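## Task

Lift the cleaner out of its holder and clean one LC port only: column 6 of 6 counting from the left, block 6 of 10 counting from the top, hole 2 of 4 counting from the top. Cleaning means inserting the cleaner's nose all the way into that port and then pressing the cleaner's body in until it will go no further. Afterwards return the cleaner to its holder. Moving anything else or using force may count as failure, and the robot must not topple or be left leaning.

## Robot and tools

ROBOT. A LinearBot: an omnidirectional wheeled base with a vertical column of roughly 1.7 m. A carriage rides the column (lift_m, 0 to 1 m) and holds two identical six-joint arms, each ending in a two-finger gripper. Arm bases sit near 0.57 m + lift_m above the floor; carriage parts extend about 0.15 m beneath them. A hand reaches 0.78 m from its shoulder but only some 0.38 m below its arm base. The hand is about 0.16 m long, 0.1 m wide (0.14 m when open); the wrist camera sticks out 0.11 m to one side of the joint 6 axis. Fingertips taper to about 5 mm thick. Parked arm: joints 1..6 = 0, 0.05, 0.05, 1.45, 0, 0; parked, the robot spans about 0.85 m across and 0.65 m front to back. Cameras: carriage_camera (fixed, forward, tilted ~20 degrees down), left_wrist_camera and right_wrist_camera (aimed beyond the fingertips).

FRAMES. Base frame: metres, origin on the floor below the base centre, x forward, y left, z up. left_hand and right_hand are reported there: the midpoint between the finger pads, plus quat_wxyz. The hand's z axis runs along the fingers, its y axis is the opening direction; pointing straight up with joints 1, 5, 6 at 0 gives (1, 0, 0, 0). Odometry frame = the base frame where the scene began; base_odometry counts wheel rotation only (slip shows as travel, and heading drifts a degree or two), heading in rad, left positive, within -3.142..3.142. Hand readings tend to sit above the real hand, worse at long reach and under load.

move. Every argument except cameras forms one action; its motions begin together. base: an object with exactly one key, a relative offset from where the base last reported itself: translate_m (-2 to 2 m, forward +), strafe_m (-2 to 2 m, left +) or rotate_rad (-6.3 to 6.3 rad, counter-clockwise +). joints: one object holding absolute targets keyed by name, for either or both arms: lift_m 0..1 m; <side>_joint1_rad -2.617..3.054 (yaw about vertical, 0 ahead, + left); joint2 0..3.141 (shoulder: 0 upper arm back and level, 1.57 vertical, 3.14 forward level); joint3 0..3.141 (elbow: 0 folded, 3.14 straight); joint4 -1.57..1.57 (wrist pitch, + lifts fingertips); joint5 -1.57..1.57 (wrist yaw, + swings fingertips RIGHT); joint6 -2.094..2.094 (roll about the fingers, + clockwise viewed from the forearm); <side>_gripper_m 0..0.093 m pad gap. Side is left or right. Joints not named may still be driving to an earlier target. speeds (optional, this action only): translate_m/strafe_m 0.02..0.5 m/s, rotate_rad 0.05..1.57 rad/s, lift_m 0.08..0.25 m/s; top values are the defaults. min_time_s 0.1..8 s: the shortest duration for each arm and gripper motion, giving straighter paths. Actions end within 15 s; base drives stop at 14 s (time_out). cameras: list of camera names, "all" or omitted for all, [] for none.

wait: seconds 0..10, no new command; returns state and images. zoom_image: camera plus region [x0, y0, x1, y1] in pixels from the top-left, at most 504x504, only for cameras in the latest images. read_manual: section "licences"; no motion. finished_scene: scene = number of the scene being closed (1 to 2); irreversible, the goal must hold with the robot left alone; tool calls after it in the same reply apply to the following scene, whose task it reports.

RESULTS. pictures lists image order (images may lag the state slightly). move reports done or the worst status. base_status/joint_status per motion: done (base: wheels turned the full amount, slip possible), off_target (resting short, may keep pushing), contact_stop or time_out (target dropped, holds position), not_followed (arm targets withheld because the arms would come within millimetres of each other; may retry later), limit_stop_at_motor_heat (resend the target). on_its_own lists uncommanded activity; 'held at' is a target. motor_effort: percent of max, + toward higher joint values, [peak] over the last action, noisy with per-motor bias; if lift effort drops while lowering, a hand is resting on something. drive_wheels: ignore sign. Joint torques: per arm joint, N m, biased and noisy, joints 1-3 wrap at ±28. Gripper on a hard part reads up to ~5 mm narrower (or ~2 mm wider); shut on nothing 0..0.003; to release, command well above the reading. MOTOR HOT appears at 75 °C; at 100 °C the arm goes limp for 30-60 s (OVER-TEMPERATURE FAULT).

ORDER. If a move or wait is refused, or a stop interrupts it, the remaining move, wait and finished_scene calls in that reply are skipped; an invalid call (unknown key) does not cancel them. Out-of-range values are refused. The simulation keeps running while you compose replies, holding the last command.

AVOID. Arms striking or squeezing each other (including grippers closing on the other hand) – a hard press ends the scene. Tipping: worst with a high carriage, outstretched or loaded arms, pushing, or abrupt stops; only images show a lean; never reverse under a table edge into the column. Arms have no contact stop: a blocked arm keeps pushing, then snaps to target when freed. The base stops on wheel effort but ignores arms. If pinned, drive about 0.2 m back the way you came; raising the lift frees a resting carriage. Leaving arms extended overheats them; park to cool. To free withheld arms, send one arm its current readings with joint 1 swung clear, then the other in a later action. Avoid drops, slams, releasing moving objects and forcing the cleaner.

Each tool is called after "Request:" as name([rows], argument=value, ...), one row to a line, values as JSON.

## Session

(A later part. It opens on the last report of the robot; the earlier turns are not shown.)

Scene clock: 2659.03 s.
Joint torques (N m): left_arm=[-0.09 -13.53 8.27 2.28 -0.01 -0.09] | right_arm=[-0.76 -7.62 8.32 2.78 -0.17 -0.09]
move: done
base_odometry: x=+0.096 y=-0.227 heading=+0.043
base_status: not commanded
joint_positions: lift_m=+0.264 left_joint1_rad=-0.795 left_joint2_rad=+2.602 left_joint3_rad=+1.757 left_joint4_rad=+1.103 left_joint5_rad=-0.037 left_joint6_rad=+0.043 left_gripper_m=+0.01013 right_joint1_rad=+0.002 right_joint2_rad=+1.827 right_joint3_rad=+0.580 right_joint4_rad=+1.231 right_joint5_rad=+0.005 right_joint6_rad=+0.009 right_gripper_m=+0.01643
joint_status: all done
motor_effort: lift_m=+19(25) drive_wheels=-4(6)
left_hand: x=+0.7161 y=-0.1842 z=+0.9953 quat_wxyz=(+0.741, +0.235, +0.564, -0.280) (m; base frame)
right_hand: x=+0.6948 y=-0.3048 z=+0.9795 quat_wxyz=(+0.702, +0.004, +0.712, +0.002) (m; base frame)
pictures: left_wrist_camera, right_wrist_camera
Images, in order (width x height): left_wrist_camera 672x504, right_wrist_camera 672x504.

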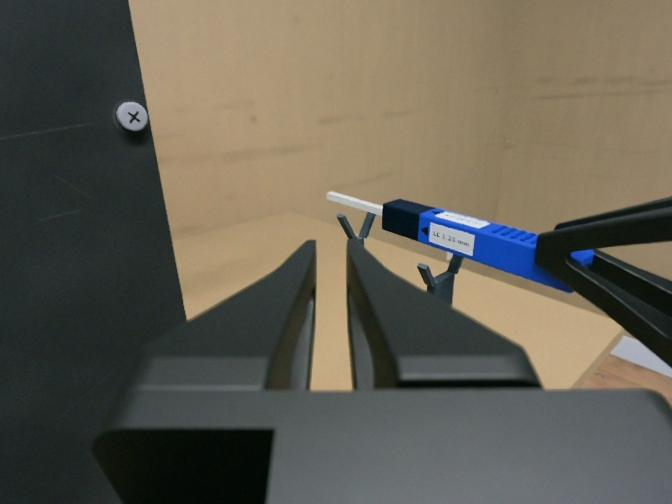

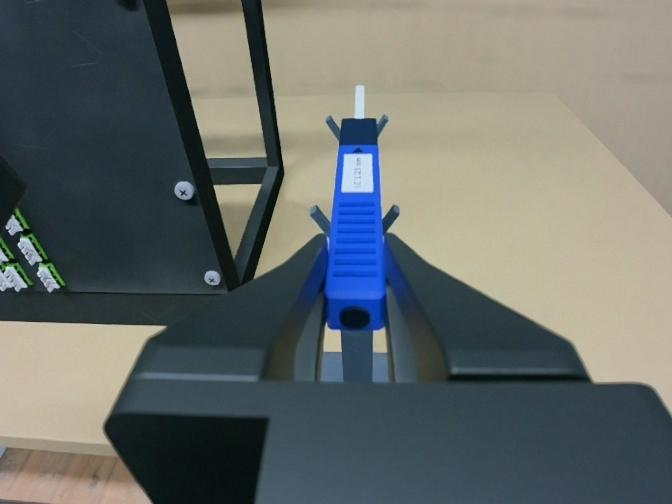

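Request:
move(base={"translate_m": 0.013}, speeds={"translate_m": 0.03}, cameras=["left_wrist_camera", "right_wrist_camera"])

Request:
zoom_image(camera="right_wrist_camera", region=[300, 70, 420, 250])

Request:
zoom_image(camera="left_wrist_camera", region=[320, 170, 600, 310])

Scene clock: 2668.07 s.
Joint torques (N m): left_arm=[-0.1 -13.46 8.18 2.24 0.01 -0.08] | right_arm=[-0.7 -7.64 8.34 2.77 -0.16 -0.09]
move: done
base_odometry: x=+0.109 y=-0.227 heading=+0.043
base_status: done
joint_positions: lift_m=+0.264 left_joint1_rad=-0.794 left_joint2_rad=+2.602 left_joint3_rad=+1.757 left_joint4_rad=+1.103 left_joint5_rad=-0.037 left_joint6_rad=+0.043 left_gripper_m=+0.01013 right_joint1_rad=+0.002 right_joint2_rad=+1.827 right_joint3_rad=+0.580 right_joint4_rad=+1.232 right_joint5_rad=+0.005 right_joint6_rad=+0.009 right_gripper_m=+0.01643
joint_status: not commanded
motor_effort: lift_m=+22(23) drive_wheels=-4(15)
left_hand: x=+0.7165 y=-0.1838 z=+0.9954 quat_wxyz=(+0.741, +0.234, +0.564, -0.280) (m; base frame)
right_hand: x=+0.6948 y=-0.3048 z=+0.9797 quat_wxyz=(+0.702, +0.004, +0.712, +0.002) (m; base frame)
pictures: left_wrist_camera, right_wrist_camera
Images, in order (width x height): left_wrist_camera 672x504, right_wrist_camera 672x504.

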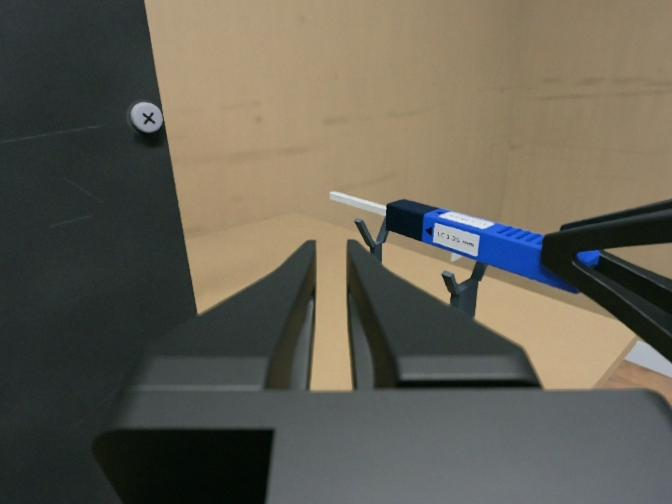

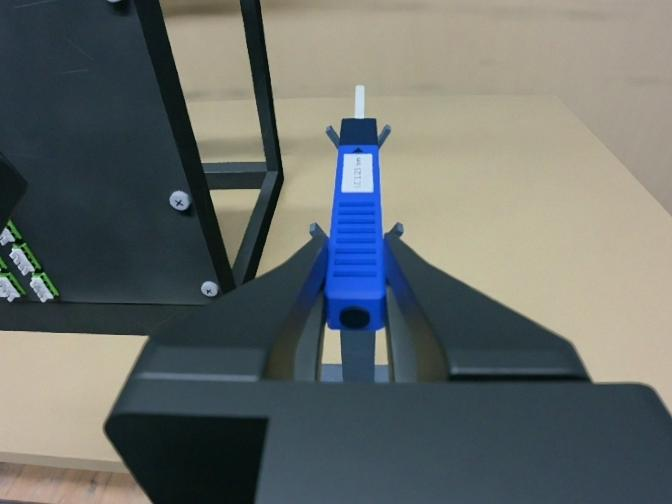

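Scaled by 2.800 from the camera's 672x504 image, which has a finer 960x720 frame.

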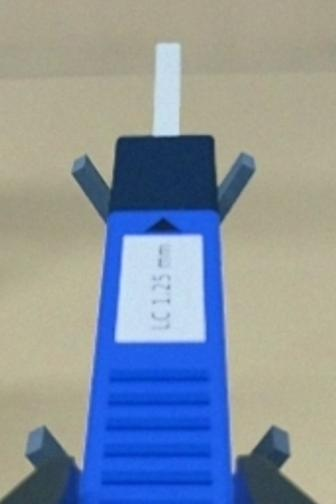

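Scaled by 1.800 from the camera's 672x504 image, which has a finer 960x720 frame.

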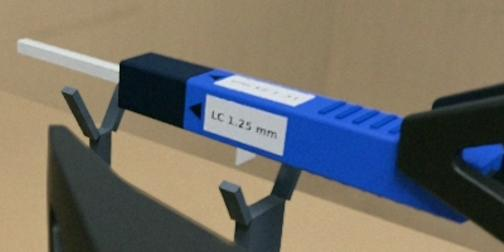

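Request:
move(joints={"lift_m": 0.257}, speeds={"lift_m": 0.08}, cameras=["left_wrist_camera", "right_wrist_camera"])

Request:
zoom_image(camera="right_wrist_camera", region=[300, 70, 420, 250])

Request:
zoom_image(camera="left_wrist_camera", region=[320, 170, 600, 310])

Scene clock: 2671.83 s.
Joint torques (N m): left_arm=[-0.12 -13.82 8.23 2.26 0 -0.1] | right_arm=[-0.79 -7.61 8.35 2.8 -0.16 -0.09]
move: done
base_odometry: x=+0.109 y=-0.227 heading=+0.043
base_status: not commanded
joint_positions: lift_m=+0.257 left_joint1_rad=-0.794 left_joint2_rad=+2.605 left_joint3_rad=+1.757 left_joint4_rad=+1.103 left_joint5_rad=-0.037 left_joint6_rad=+0.043 left_gripper_m=+0.01013 right_joint1_rad=+0.002 right_joint2_rad=+1.827 right_joint3_rad=+0.580 right_joint4_rad=+1.231 right_joint5_rad=+0.005 right_joint6_rad=+0.009 right_gripper_m=+0.01643
joint_status: all done
motor_effort: lift_m=+21(22) drive_wheels=+5(7)
left_hand: x=+0.7167 y=-0.1839 z=+0.9867 quat_wxyz=(+0.740, +0.235, +0.565, -0.280) (m; base frame)
right_hand: x=+0.6948 y=-0.3048 z=+0.9724 quat_wxyz=(+0.702, +0.004, +0.713, +0.002) (m; base frame)
pictures: left_wrist_camera, right_wrist_camera
Images, in order (width x height): left_wrist_camera 672x504, right_wrist_camera 672x504.

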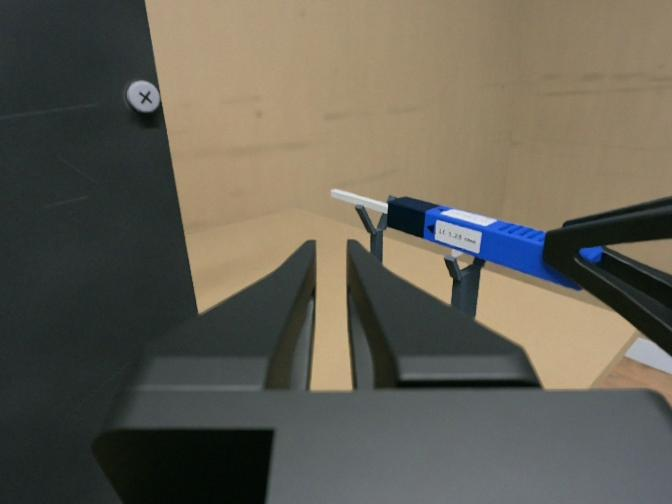

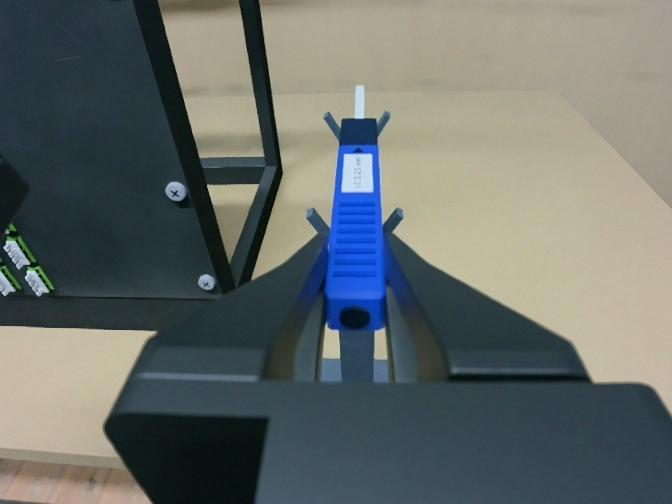

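Scaled by 2.800 from the camera's 672x504 image, which has a finer 960x720 frame.

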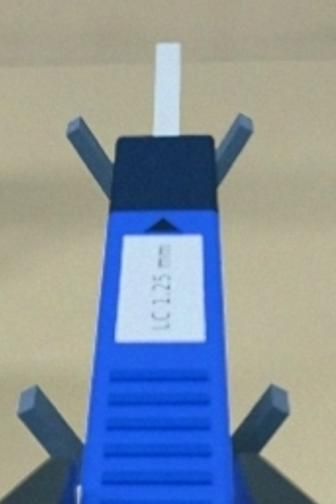

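Scaled by 1.800 from the camera's 672x504 image, which has a finer 960x720 frame.

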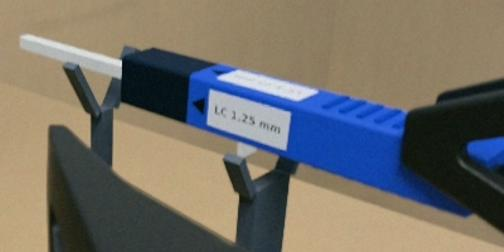

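Request:
move(base={"translate_m": 0.005}, speeds={"translate_m": 0.02}, cameras=["left_wrist_camera", "right_wrist_camera"])

Request:
zoom_image(camera="right_wrist_camera", region=[300, 170, 420, 260])

Request:
zoom_image(camera="left_wrist_camera", region=[340, 180, 480, 280])

Request:
zoom_image(camera="left_wrist_camera", region=[440, 200, 620, 320])

Scene clock: 2726.43 s.
Joint torques (N m): left_arm=[-0.14 -13.63 8.17 2.22 0.01 -0.09] | right_arm=[-0.76 -7.64 8.32 2.79 -0.17 -0.09]
move: done
base_odometry: x=+0.114 y=-0.227 heading=+0.042
base_status: done
joint_positions: lift_m=+0.257 left_joint1_rad=-0.793 left_joint2_rad=+2.605 left_joint3_rad=+1.757 left_joint4_rad=+1.103 left_joint5_rad=-0.038 left_joint6_rad=+0.043 left_gripper_m=+0.01013 right_joint1_rad=+0.002 right_joint2_rad=+1.827 right_joint3_rad=+0.580 right_joint4_rad=+1.232 right_joint5_rad=+0.005 right_joint6_rad=+0.009 right_gripper_m=+0.01643
joint_status: not commanded
motor_effort: lift_m=+19(22) drive_wheels=+4(12)
left_hand: x=+0.7169 y=-0.1837 z=+0.9868 quat_wxyz=(+0.740, +0.234, +0.565, -0.279) (m; base frame)
right_hand: x=+0.6948 y=-0.3048 z=+0.9728 quat_wxyz=(+0.702, +0.004, +0.712, +0.002) (m; base frame)
pictures: left_wrist_camera, right_wrist_camera
Images, in order (width x height): left_wrist_camera 672x504, right_wrist_camera 672x504.

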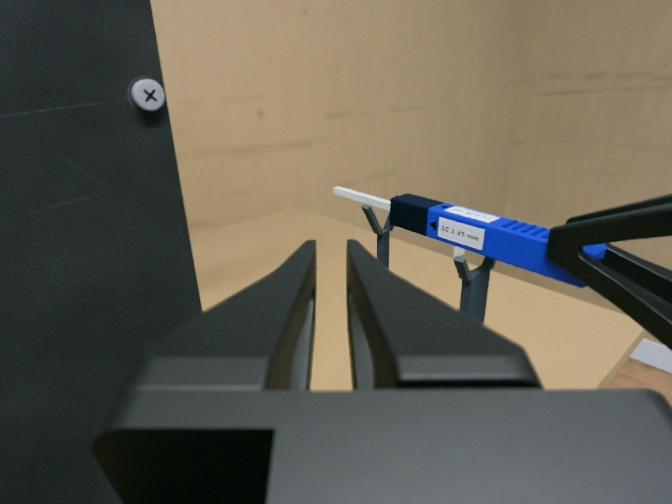

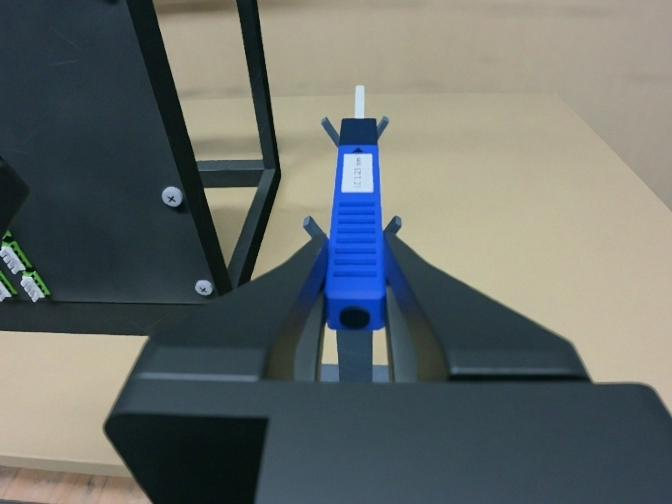

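Scaled by 4.200 from the camera's 672x504 image, which has a finer 960x720 frame.

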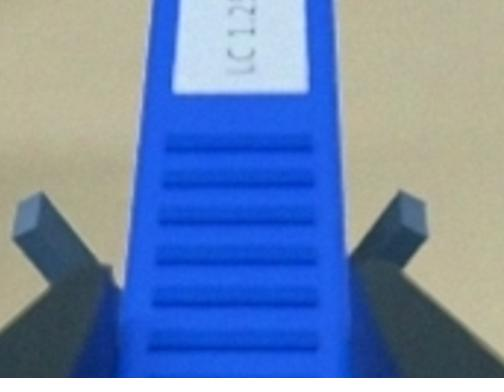

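Scaled by 3.600 from the camera's 672x504 image, which has a finer 960x720 frame.

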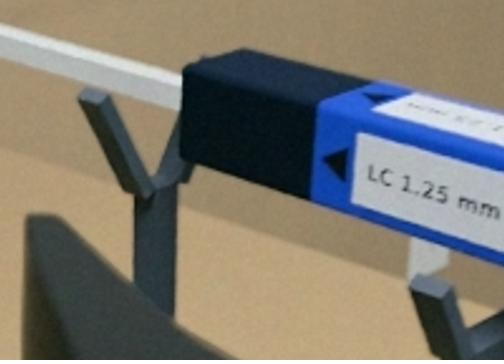

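Scaled by 2.800 from the camera's 672x504 image, which has a finer 960x720 frame.

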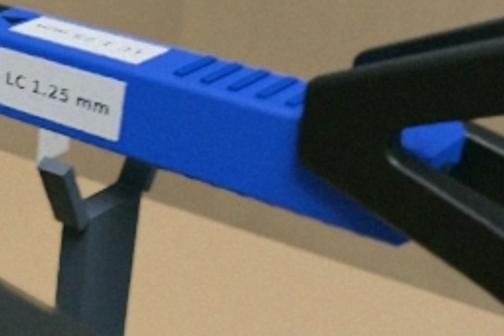

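Request:
move(base={"strafe_m": 0.0012}, speeds={"strafe_m": 0.02}, cameras=[])

Request:
move(joints={"lift_m": 0.252}, speeds={"lift_m": 0.08}, cameras=["left_wrist_camera", "right_wrist_camera"])

Request:
zoom_image(camera="right_wrist_camera", region=[300, 70, 420, 250])

Request:
zoom_image(camera="left_wrist_camera", region=[340, 180, 480, 280])

Request:
zoom_image(camera="left_wrist_camera", region=[440, 200, 620, 320])

Scene clock: 2787.40 s.
Joint torques (N m): left_arm=[-0.18 -13.79 8.18 2.24 0.01 -0.09] | right_arm=[-0.69 -7.62 8.35 2.77 -0.15 -0.09]
move: done
base_odometry: x=+0.114 y=-0.226 heading=+0.041
base_status: done
joint_positions: lift_m=+0.257 left_joint1_rad=-0.793 left_joint2_rad=+2.605 left_joint3_rad=+1.757 left_joint4_rad=+1.104 left_joint5_rad=-0.038 left_joint6_rad=+0.043 left_gripper_m=+0.01013 right_joint1_rad=+0.001 right_joint2_rad=+1.827 right_joint3_rad=+0.580 right_joint4_rad=+1.233 right_joint5_rad=+0.003 right_joint6_rad=+0.009 right_gripper_m=+0.01643
joint_status: not commanded
motor_effort: lift_m=+20(22) drive_wheels=+5(7)
left_hand: x=+0.7169 y=-0.1837 z=+0.9869 quat_wxyz=(+0.740, +0.234, +0.564, -0.280) (m; base frame)
right_hand: x=+0.6948 y=-0.3049 z=+0.9730 quat_wxyz=(+0.702, +0.004, +0.712, +0.002) (m; base frame)
pictures: none
No camera images: "cameras" was empty.

Scene clock: 2788.00 s.
Joint torques (N m): left_arm=[-0.2 -13.79 8.12 2.27 -0.01 -0.09] | right_arm=[-0.81 -7.57 8.29 2.79 -0.15 -0.09]
move: done
base_odometry: x=+0.114 y=-0.226 heading=+0.041
base_status: not commanded
joint_positions: lift_m=+0.252 left_joint1_rad=-0.793 left_joint2_rad=+2.606 left_joint3_rad=+1.757 left_joint4_rad=+1.103 left_joint5_rad=-0.038 left_joint6_rad=+0.043 left_gripper_m=+0.01013 right_joint1_rad=+0.001 right_joint2_rad=+1.827 right_joint3_rad=+0.580 right_joint4_rad=+1.231 right_joint5_rad=+0.003 right_joint6_rad=+0.009 right_gripper_m=+0.01643
joint_status: all done
motor_effort: lift_m=+19(22) drive_wheels=+5(7)
left_hand: x=+0.7170 y=-0.1838 z=+0.9813 quat_wxyz=(+0.740, +0.235, +0.565, -0.279) (m; base frame)
right_hand: x=+0.6948 y=-0.3049 z=+0.9675 quat_wxyz=(+0.702, +0.004, +0.713, +0.002) (m; base frame)
pictures: left_wrist_camera, right_wrist_camera
Images, in order (width x height): left_wrist_camera 672x504, right_wrist_camera 672x504.

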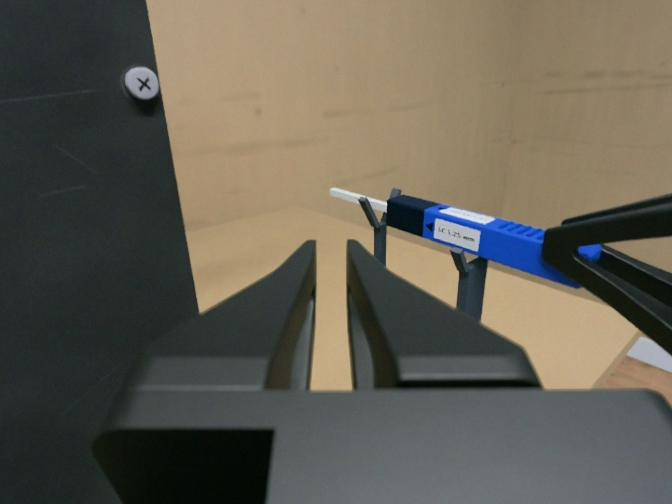

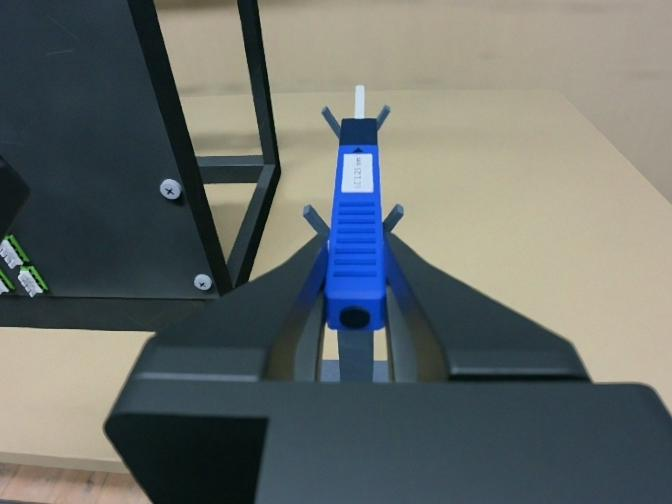

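Scaled by 2.800 from the camera's 672x504 image, which has a finer 960x720 frame.

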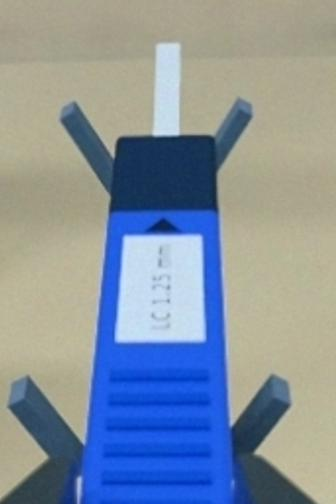

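Scaled by 3.600 from the camera's 672x504 image, which has a finer 960x720 frame.

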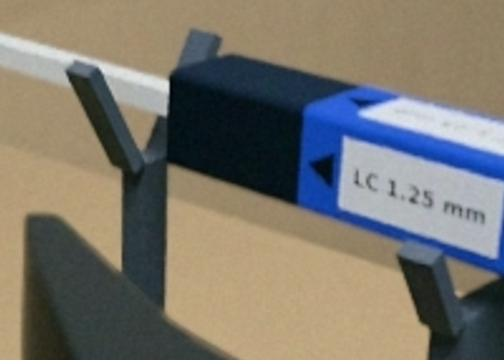

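Scaled by 2.800 from the camera's 672x504 image, which has a finer 960x720 frame.

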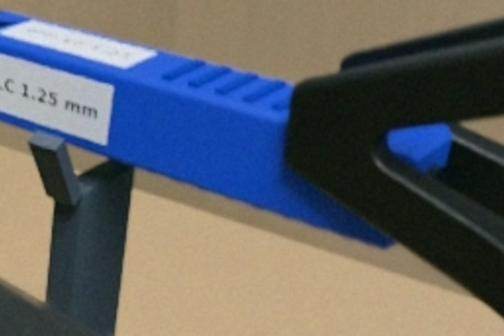

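Request:
move(joints={"lift_m": 0.248}, speeds={"lift_m": 0.08}, cameras=["left_wrist_camera", "right_wrist_camera"])

Request:
zoom_image(camera="left_wrist_camera", region=[340, 180, 480, 280])

Request:
zoom_image(camera="left_wrist_camera", region=[440, 200, 620, 320])

Scene clock: 2794.60 s.
Joint torques (N m): left_arm=[-0.13 -13.82 8.12 2.2 0 -0.1] | right_arm=[-0.72 -7.64 8.35 2.79 -0.15 -0.09]
move: done
base_odometry: x=+0.114 y=-0.226 heading=+0.041
base_status: not commanded
joint_positions: lift_m=+0.248 left_joint1_rad=-0.793 left_joint2_rad=+2.607 left_joint3_rad=+1.757 left_joint4_rad=+1.103 left_joint5_rad=-0.038 left_joint6_rad=+0.043 left_gripper_m=+0.01013 right_joint1_rad=+0.001 right_joint2_rad=+1.827 right_joint3_rad=+0.580 right_joint4_rad=+1.231 right_joint5_rad=+0.003 right_joint6_rad=+0.009 right_gripper_m=+0.01643
joint_status: all done
motor_effort: lift_m=+21(22) drive_wheels=+5(7)
left_hand: x=+0.7170 y=-0.1838 z=+0.9768 quat_wxyz=(+0.740, +0.235, +0.565, -0.279) (m; base frame)
right_hand: x=+0.6948 y=-0.3049 z=+0.9636 quat_wxyz=(+0.702, +0.004, +0.712, +0.002) (m; base frame)
pictures: left_wrist_camera, right_wrist_camera
Images, in order (width x height): left_wrist_camera 672x504, right_wrist_camera 672x504.

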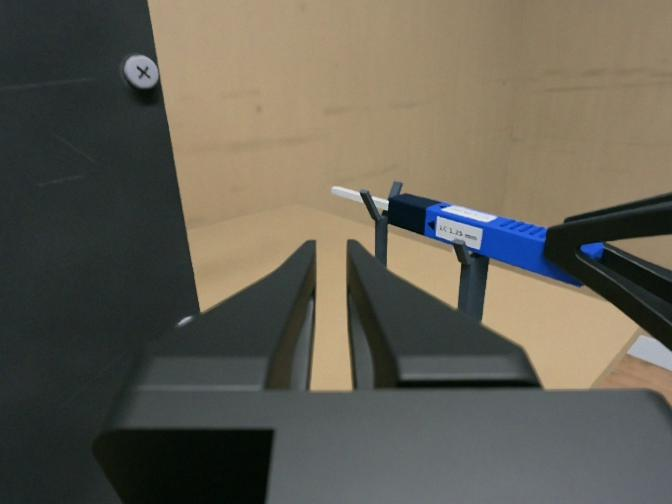

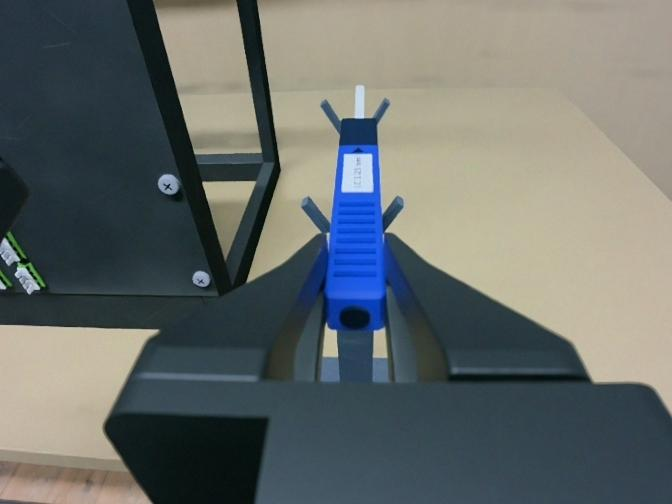

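Scaled by 3.600 from the camera's 672x504 image, which has a finer 960x720 frame.

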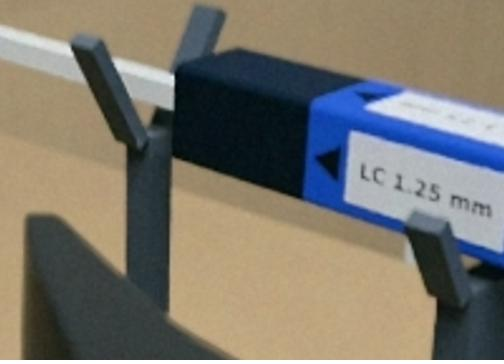

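Scaled by 2.800 from the camera's 672x504 image, which has a finer 960x720 frame.

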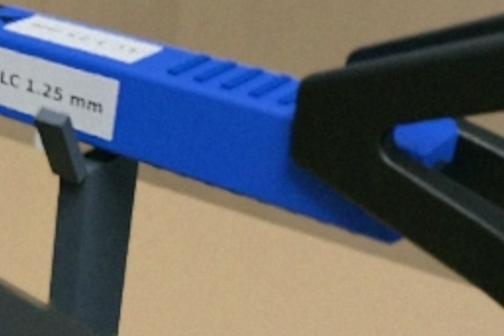

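Request:
move(joints={"lift_m": 0.2455}, speeds={"lift_m": 0.08}, cameras=["left_wrist_camera", "right_wrist_camera"])

Request:
zoom_image(camera="left_wrist_camera", region=[340, 180, 480, 280])

Request:
zoom_image(camera="left_wrist_camera", region=[440, 200, 620, 320])

Request:
zoom_image(camera="right_wrist_camera", region=[300, 70, 420, 250])

Scene clock: 2798.10 s.
Joint torques (N m): left_arm=[-0.14 -13.96 8.13 2.24 -0.02 -0.1] | right_arm=[-0.75 -7.65 8.32 2.76 -0.14 -0.09]
move: done
base_odometry: x=+0.114 y=-0.226 heading=+0.041
base_status: not commanded
joint_positions: lift_m=+0.246 left_joint1_rad=-0.793 left_joint2_rad=+2.607 left_joint3_rad=+1.757 left_joint4_rad=+1.103 left_joint5_rad=-0.038 left_joint6_rad=+0.043 left_gripper_m=+0.01013 right_joint1_rad=+0.001 right_joint2_rad=+1.827 right_joint3_rad=+0.580 right_joint4_rad=+1.234 right_joint5_rad=+0.003 right_joint6_rad=+0.009 right_gripper_m=+0.01643
joint_status: all done
motor_effort: lift_m=+18(22) drive_wheels=+5(6)
left_hand: x=+0.7170 y=-0.1838 z=+0.9743 quat_wxyz=(+0.740, +0.235, +0.565, -0.279) (m; base frame)
right_hand: x=+0.6948 y=-0.3048 z=+0.9619 quat_wxyz=(+0.703, +0.004, +0.711, +0.002) (m; base frame)
pictures: left_wrist_camera, right_wrist_camera
Images, in order (width x height): left_wrist_camera 672x504, right_wrist_camera 672x504.

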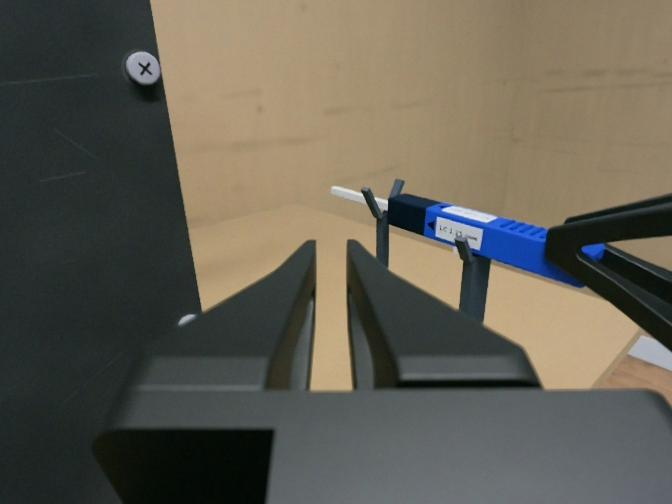

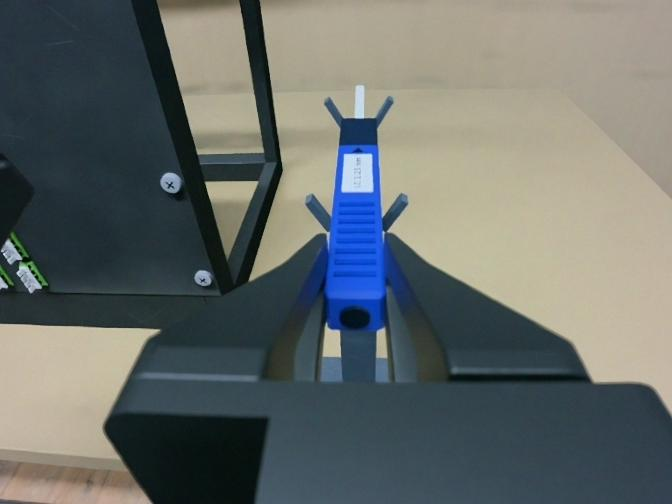

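Scaled by 3.600 from the camera's 672x504 image, which has a finer 960x720 frame.

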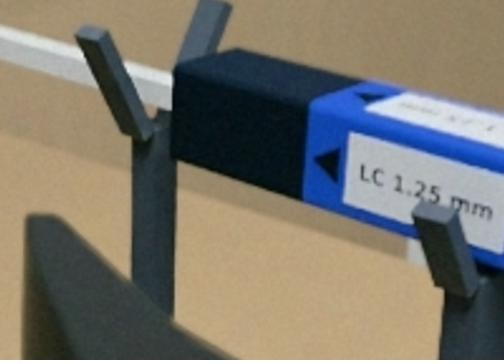

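Scaled by 2.800 from the camera's 672x504 image, which has a finer 960x720 frame.

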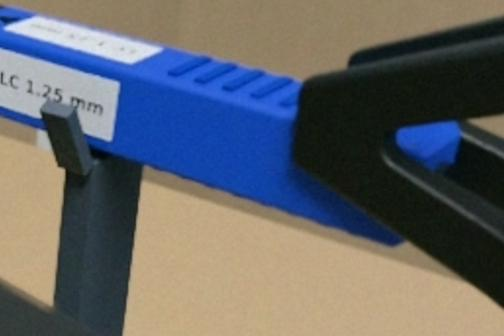

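Scaled by 2.800 from the camera's 672x504 image, which has a finer 960x720 frame.

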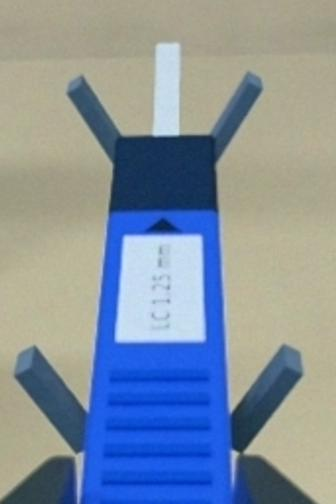

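Request:
move(joints={"lift_m": 0.2445}, speeds={"lift_m": 0.08}, cameras=["left_wrist_camera", "right_wrist_camera"])

Request:
zoom_image(camera="left_wrist_camera", region=[340, 180, 480, 280])

Request:
zoom_image(camera="right_wrist_camera", region=[300, 70, 420, 250])

Scene clock: 2804.83 s.
Joint torques (N m): left_arm=[-0.13 -13.96 8.12 2.24 0 -0.1] | right_arm=[-0.76 -7.62 8.31 2.76 -0.14 -0.09]
move: done
base_odometry: x=+0.114 y=-0.226 heading=+0.041
base_status: not commanded
joint_positions: lift_m=+0.245 left_joint1_rad=-0.793 left_joint2_rad=+2.607 left_joint3_rad=+1.757 left_joint4_rad=+1.104 left_joint5_rad=-0.038 left_joint6_rad=+0.043 left_gripper_m=+0.01013 right_joint1_rad=+0.001 right_joint2_rad=+1.827 right_joint3_rad=+0.580 right_joint4_rad=+1.234 right_joint5_rad=+0.003 right_joint6_rad=+0.009 right_gripper_m=+0.01643
joint_status: all done
motor_effort: lift_m=+19(21) drive_wheels=+6(6)
left_hand: x=+0.7170 y=-0.1838 z=+0.9734 quat_wxyz=(+0.740, +0.235, +0.565, -0.279) (m; base frame)
right_hand: x=+0.6948 y=-0.3048 z=+0.9607 quat_wxyz=(+0.703, +0.004, +0.712, +0.002) (m; base frame)
pictures: left_wrist_camera, right_wrist_camera
Images, in order (width x height): left_wrist_camera 672x504, right_wrist_camera 672x504.

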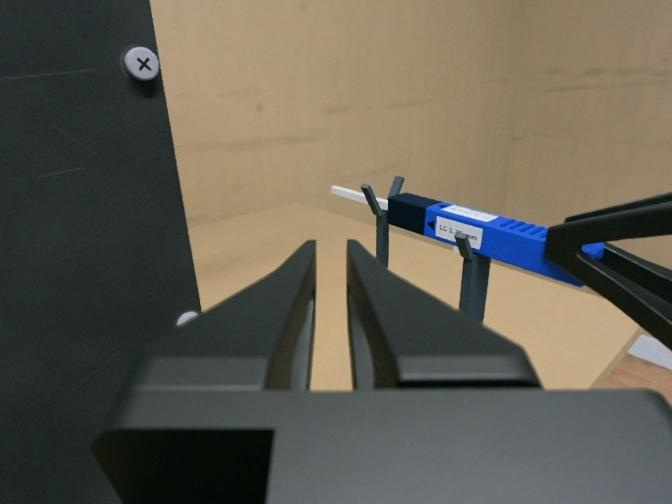

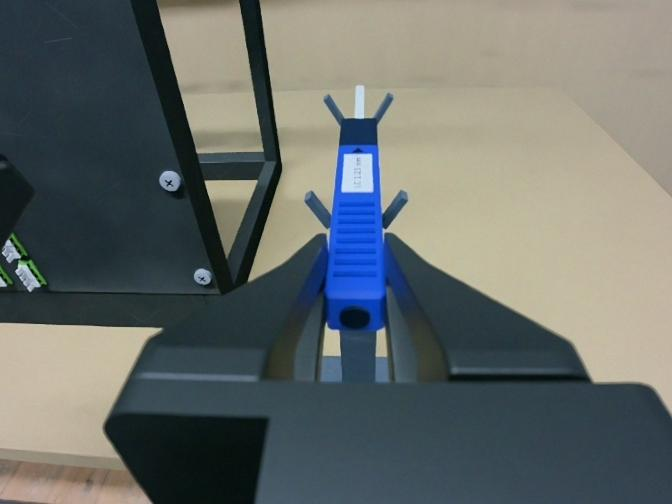

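Scaled by 3.600 from the camera's 672x504 image, which has a finer 960x720 frame.

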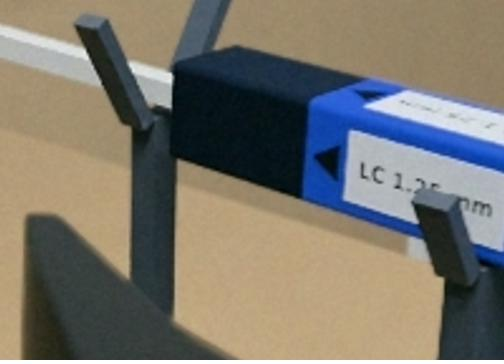

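Scaled by 2.800 from the camera's 672x504 image, which has a finer 960x720 frame.

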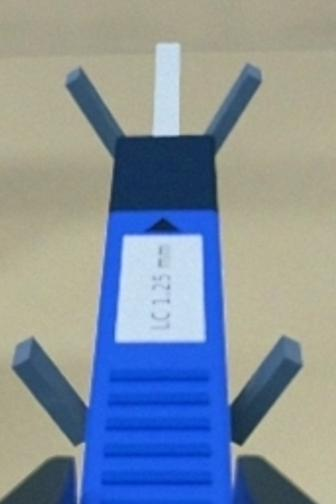

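Request:
move(joints={"lift_m": 0.243}, speeds={"lift_m": 0.08}, cameras=["left_wrist_camera", "right_wrist_camera"])

Request:
zoom_image(camera="left_wrist_camera", region=[340, 170, 500, 280])

Request:
zoom_image(camera="right_wrist_camera", region=[300, 70, 420, 250])

Scene clock: 2807.93 s.
Joint torques (N m): left_arm=[-0.13 -13.9 8.08 2.23 -0.01 -0.11] | right_arm=[-0.73 -7.61 8.32 2.71 -0.14 -0.09]
move: done
base_odometry: x=+0.114 y=-0.226 heading=+0.041
base_status: not commanded
joint_positions: lift_m=+0.243 left_joint1_rad=-0.793 left_joint2_rad=+2.607 left_joint3_rad=+1.757 left_joint4_rad=+1.104 left_joint5_rad=-0.038 left_joint6_rad=+0.043 left_gripper_m=+0.01013 right_joint1_rad=+0.001 right_joint2_rad=+1.827 right_joint3_rad=+0.580 right_joint4_rad=+1.237 right_joint5_rad=+0.003 right_joint6_rad=+0.009 right_gripper_m=+0.01643
joint_status: all done
motor_effort: lift_m=+17(22) drive_wheels=+5(6)
left_hand: x=+0.7170 y=-0.1838 z=+0.9720 quat_wxyz=(+0.740, +0.235, +0.565, -0.279) (m; base frame)
right_hand: x=+0.6948 y=-0.3048 z=+0.9600 quat_wxyz=(+0.704, +0.004, +0.710, +0.003) (m; base frame)
pictures: left_wrist_camera, right_wrist_camera
Images, in order (width x height): left_wrist_camera 672x504, right_wrist_camera 672x504.

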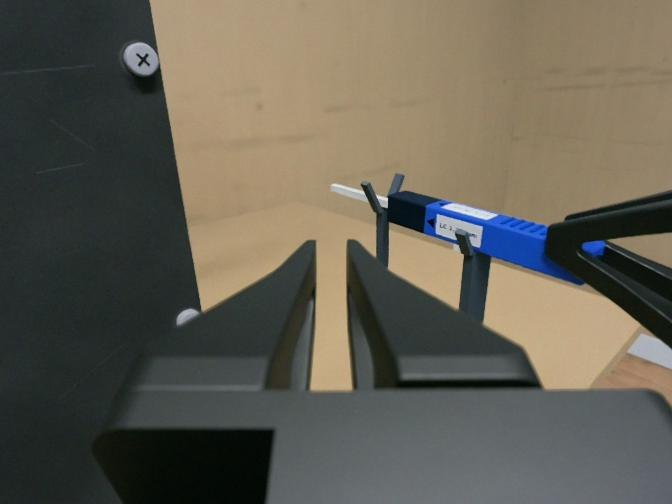

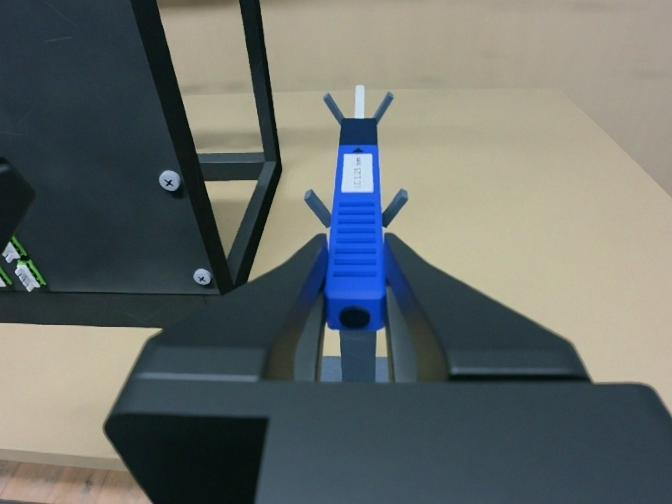

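Scaled by 3.150 from the camera's 672x504 image, which has a finer 960x720 frame.

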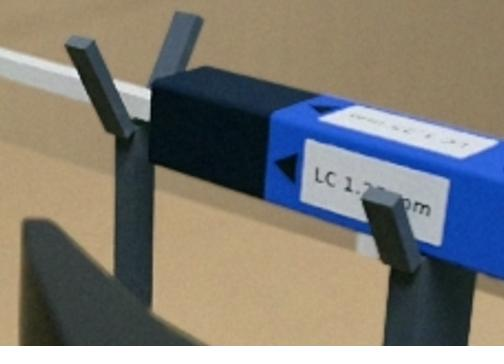

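Scaled by 2.800 from the camera's 672x504 image, which has a finer 960x720 frame.

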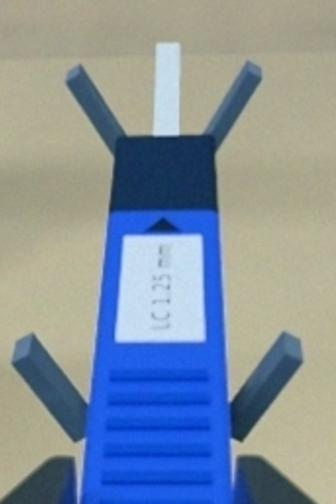

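Request:
move(joints={"right_gripper_m": 0.022}, min_time_s=2, cameras=["left_wrist_camera", "right_wrist_camera"])

Request:
zoom_image(camera="left_wrist_camera", region=[340, 170, 500, 280])

Request:
zoom_image(camera="left_wrist_camera", region=[440, 200, 620, 320])

Request:
zoom_image(camera="right_wrist_camera", region=[300, 70, 420, 250])

Scene clock: 2814.33 s.
Joint torques (N m): left_arm=[-0.14 -13.86 8.13 2.23 0.01 -0.09] | right_arm=[-0.75 -7.64 8.35 2.72 -0.14 -0.09]
move: done
base_odometry: x=+0.114 y=-0.226 heading=+0.041
base_status: not commanded
joint_positions: lift_m=+0.243 left_joint1_rad=-0.793 left_joint2_rad=+2.607 left_joint3_rad=+1.757 left_joint4_rad=+1.104 left_joint5_rad=-0.038 left_joint6_rad=+0.043 left_gripper_m=+0.01013 right_joint1_rad=+0.001 right_joint2_rad=+1.827 right_joint3_rad=+0.580 right_joint4_rad=+1.237 right_joint5_rad=+0.003 right_joint6_rad=+0.009 right_gripper_m=+0.02190
joint_status: all done
motor_effort: lift_m=+18(22) drive_wheels=+4(7)
left_hand: x=+0.7170 y=-0.1838 z=+0.9720 quat_wxyz=(+0.740, +0.235, +0.565, -0.279) (m; base frame)
right_hand: x=+0.6948 y=-0.3048 z=+0.9600 quat_wxyz=(+0.704, +0.004, +0.710, +0.003) (m; base frame)
pictures: left_wrist_camera, right_wrist_camera
Images, in order (width x height): left_wrist_camera 672x504, right_wrist_camera 672x504.

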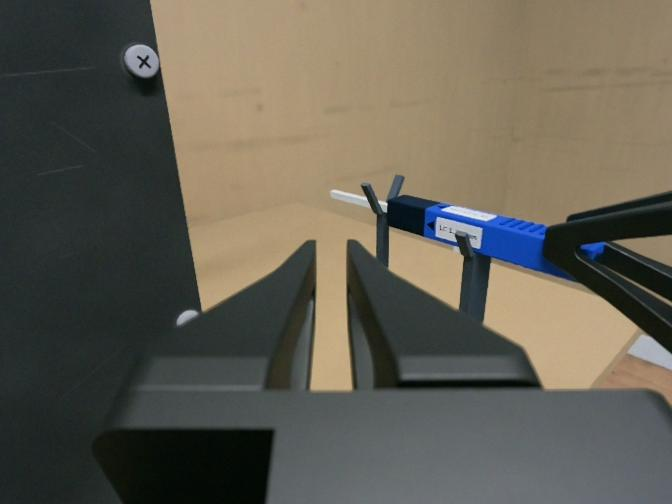

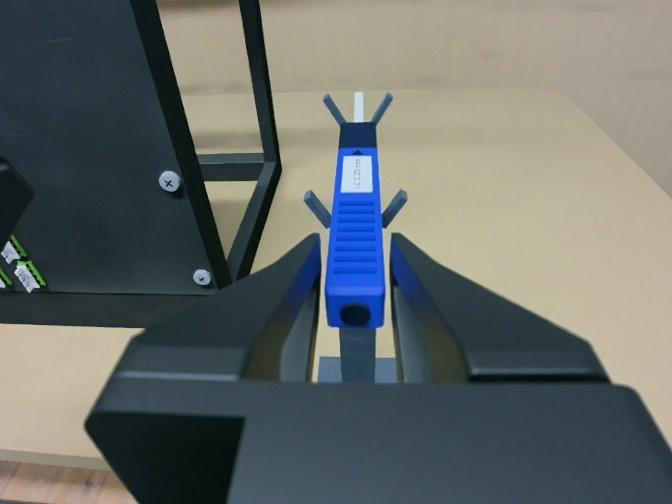

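Scaled by 3.150 from the camera's 672x504 image, which has a finer 960x720 frame.

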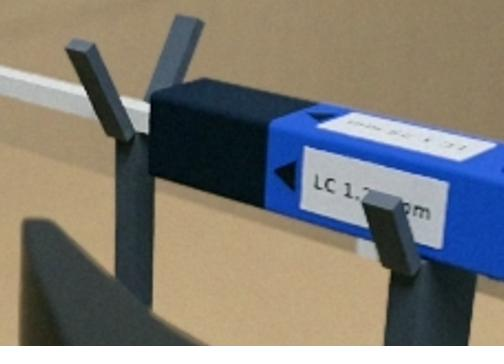

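Scaled by 2.800 from the camera's 672x504 image, which has a finer 960x720 frame.

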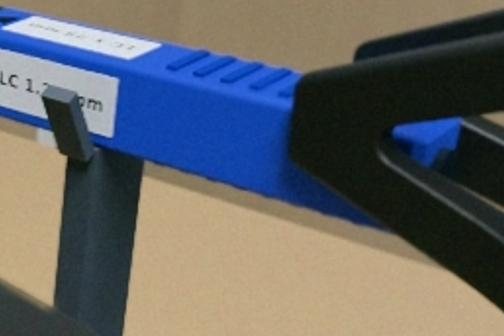

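Scaled by 2.800 from the camera's 672x504 image, which has a finer 960x720 frame.

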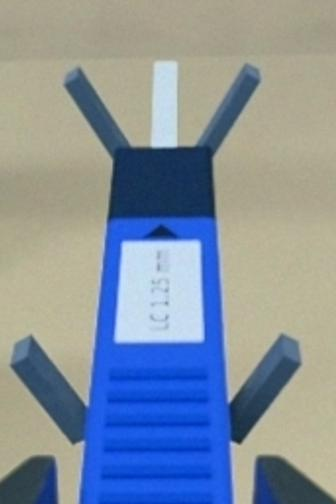

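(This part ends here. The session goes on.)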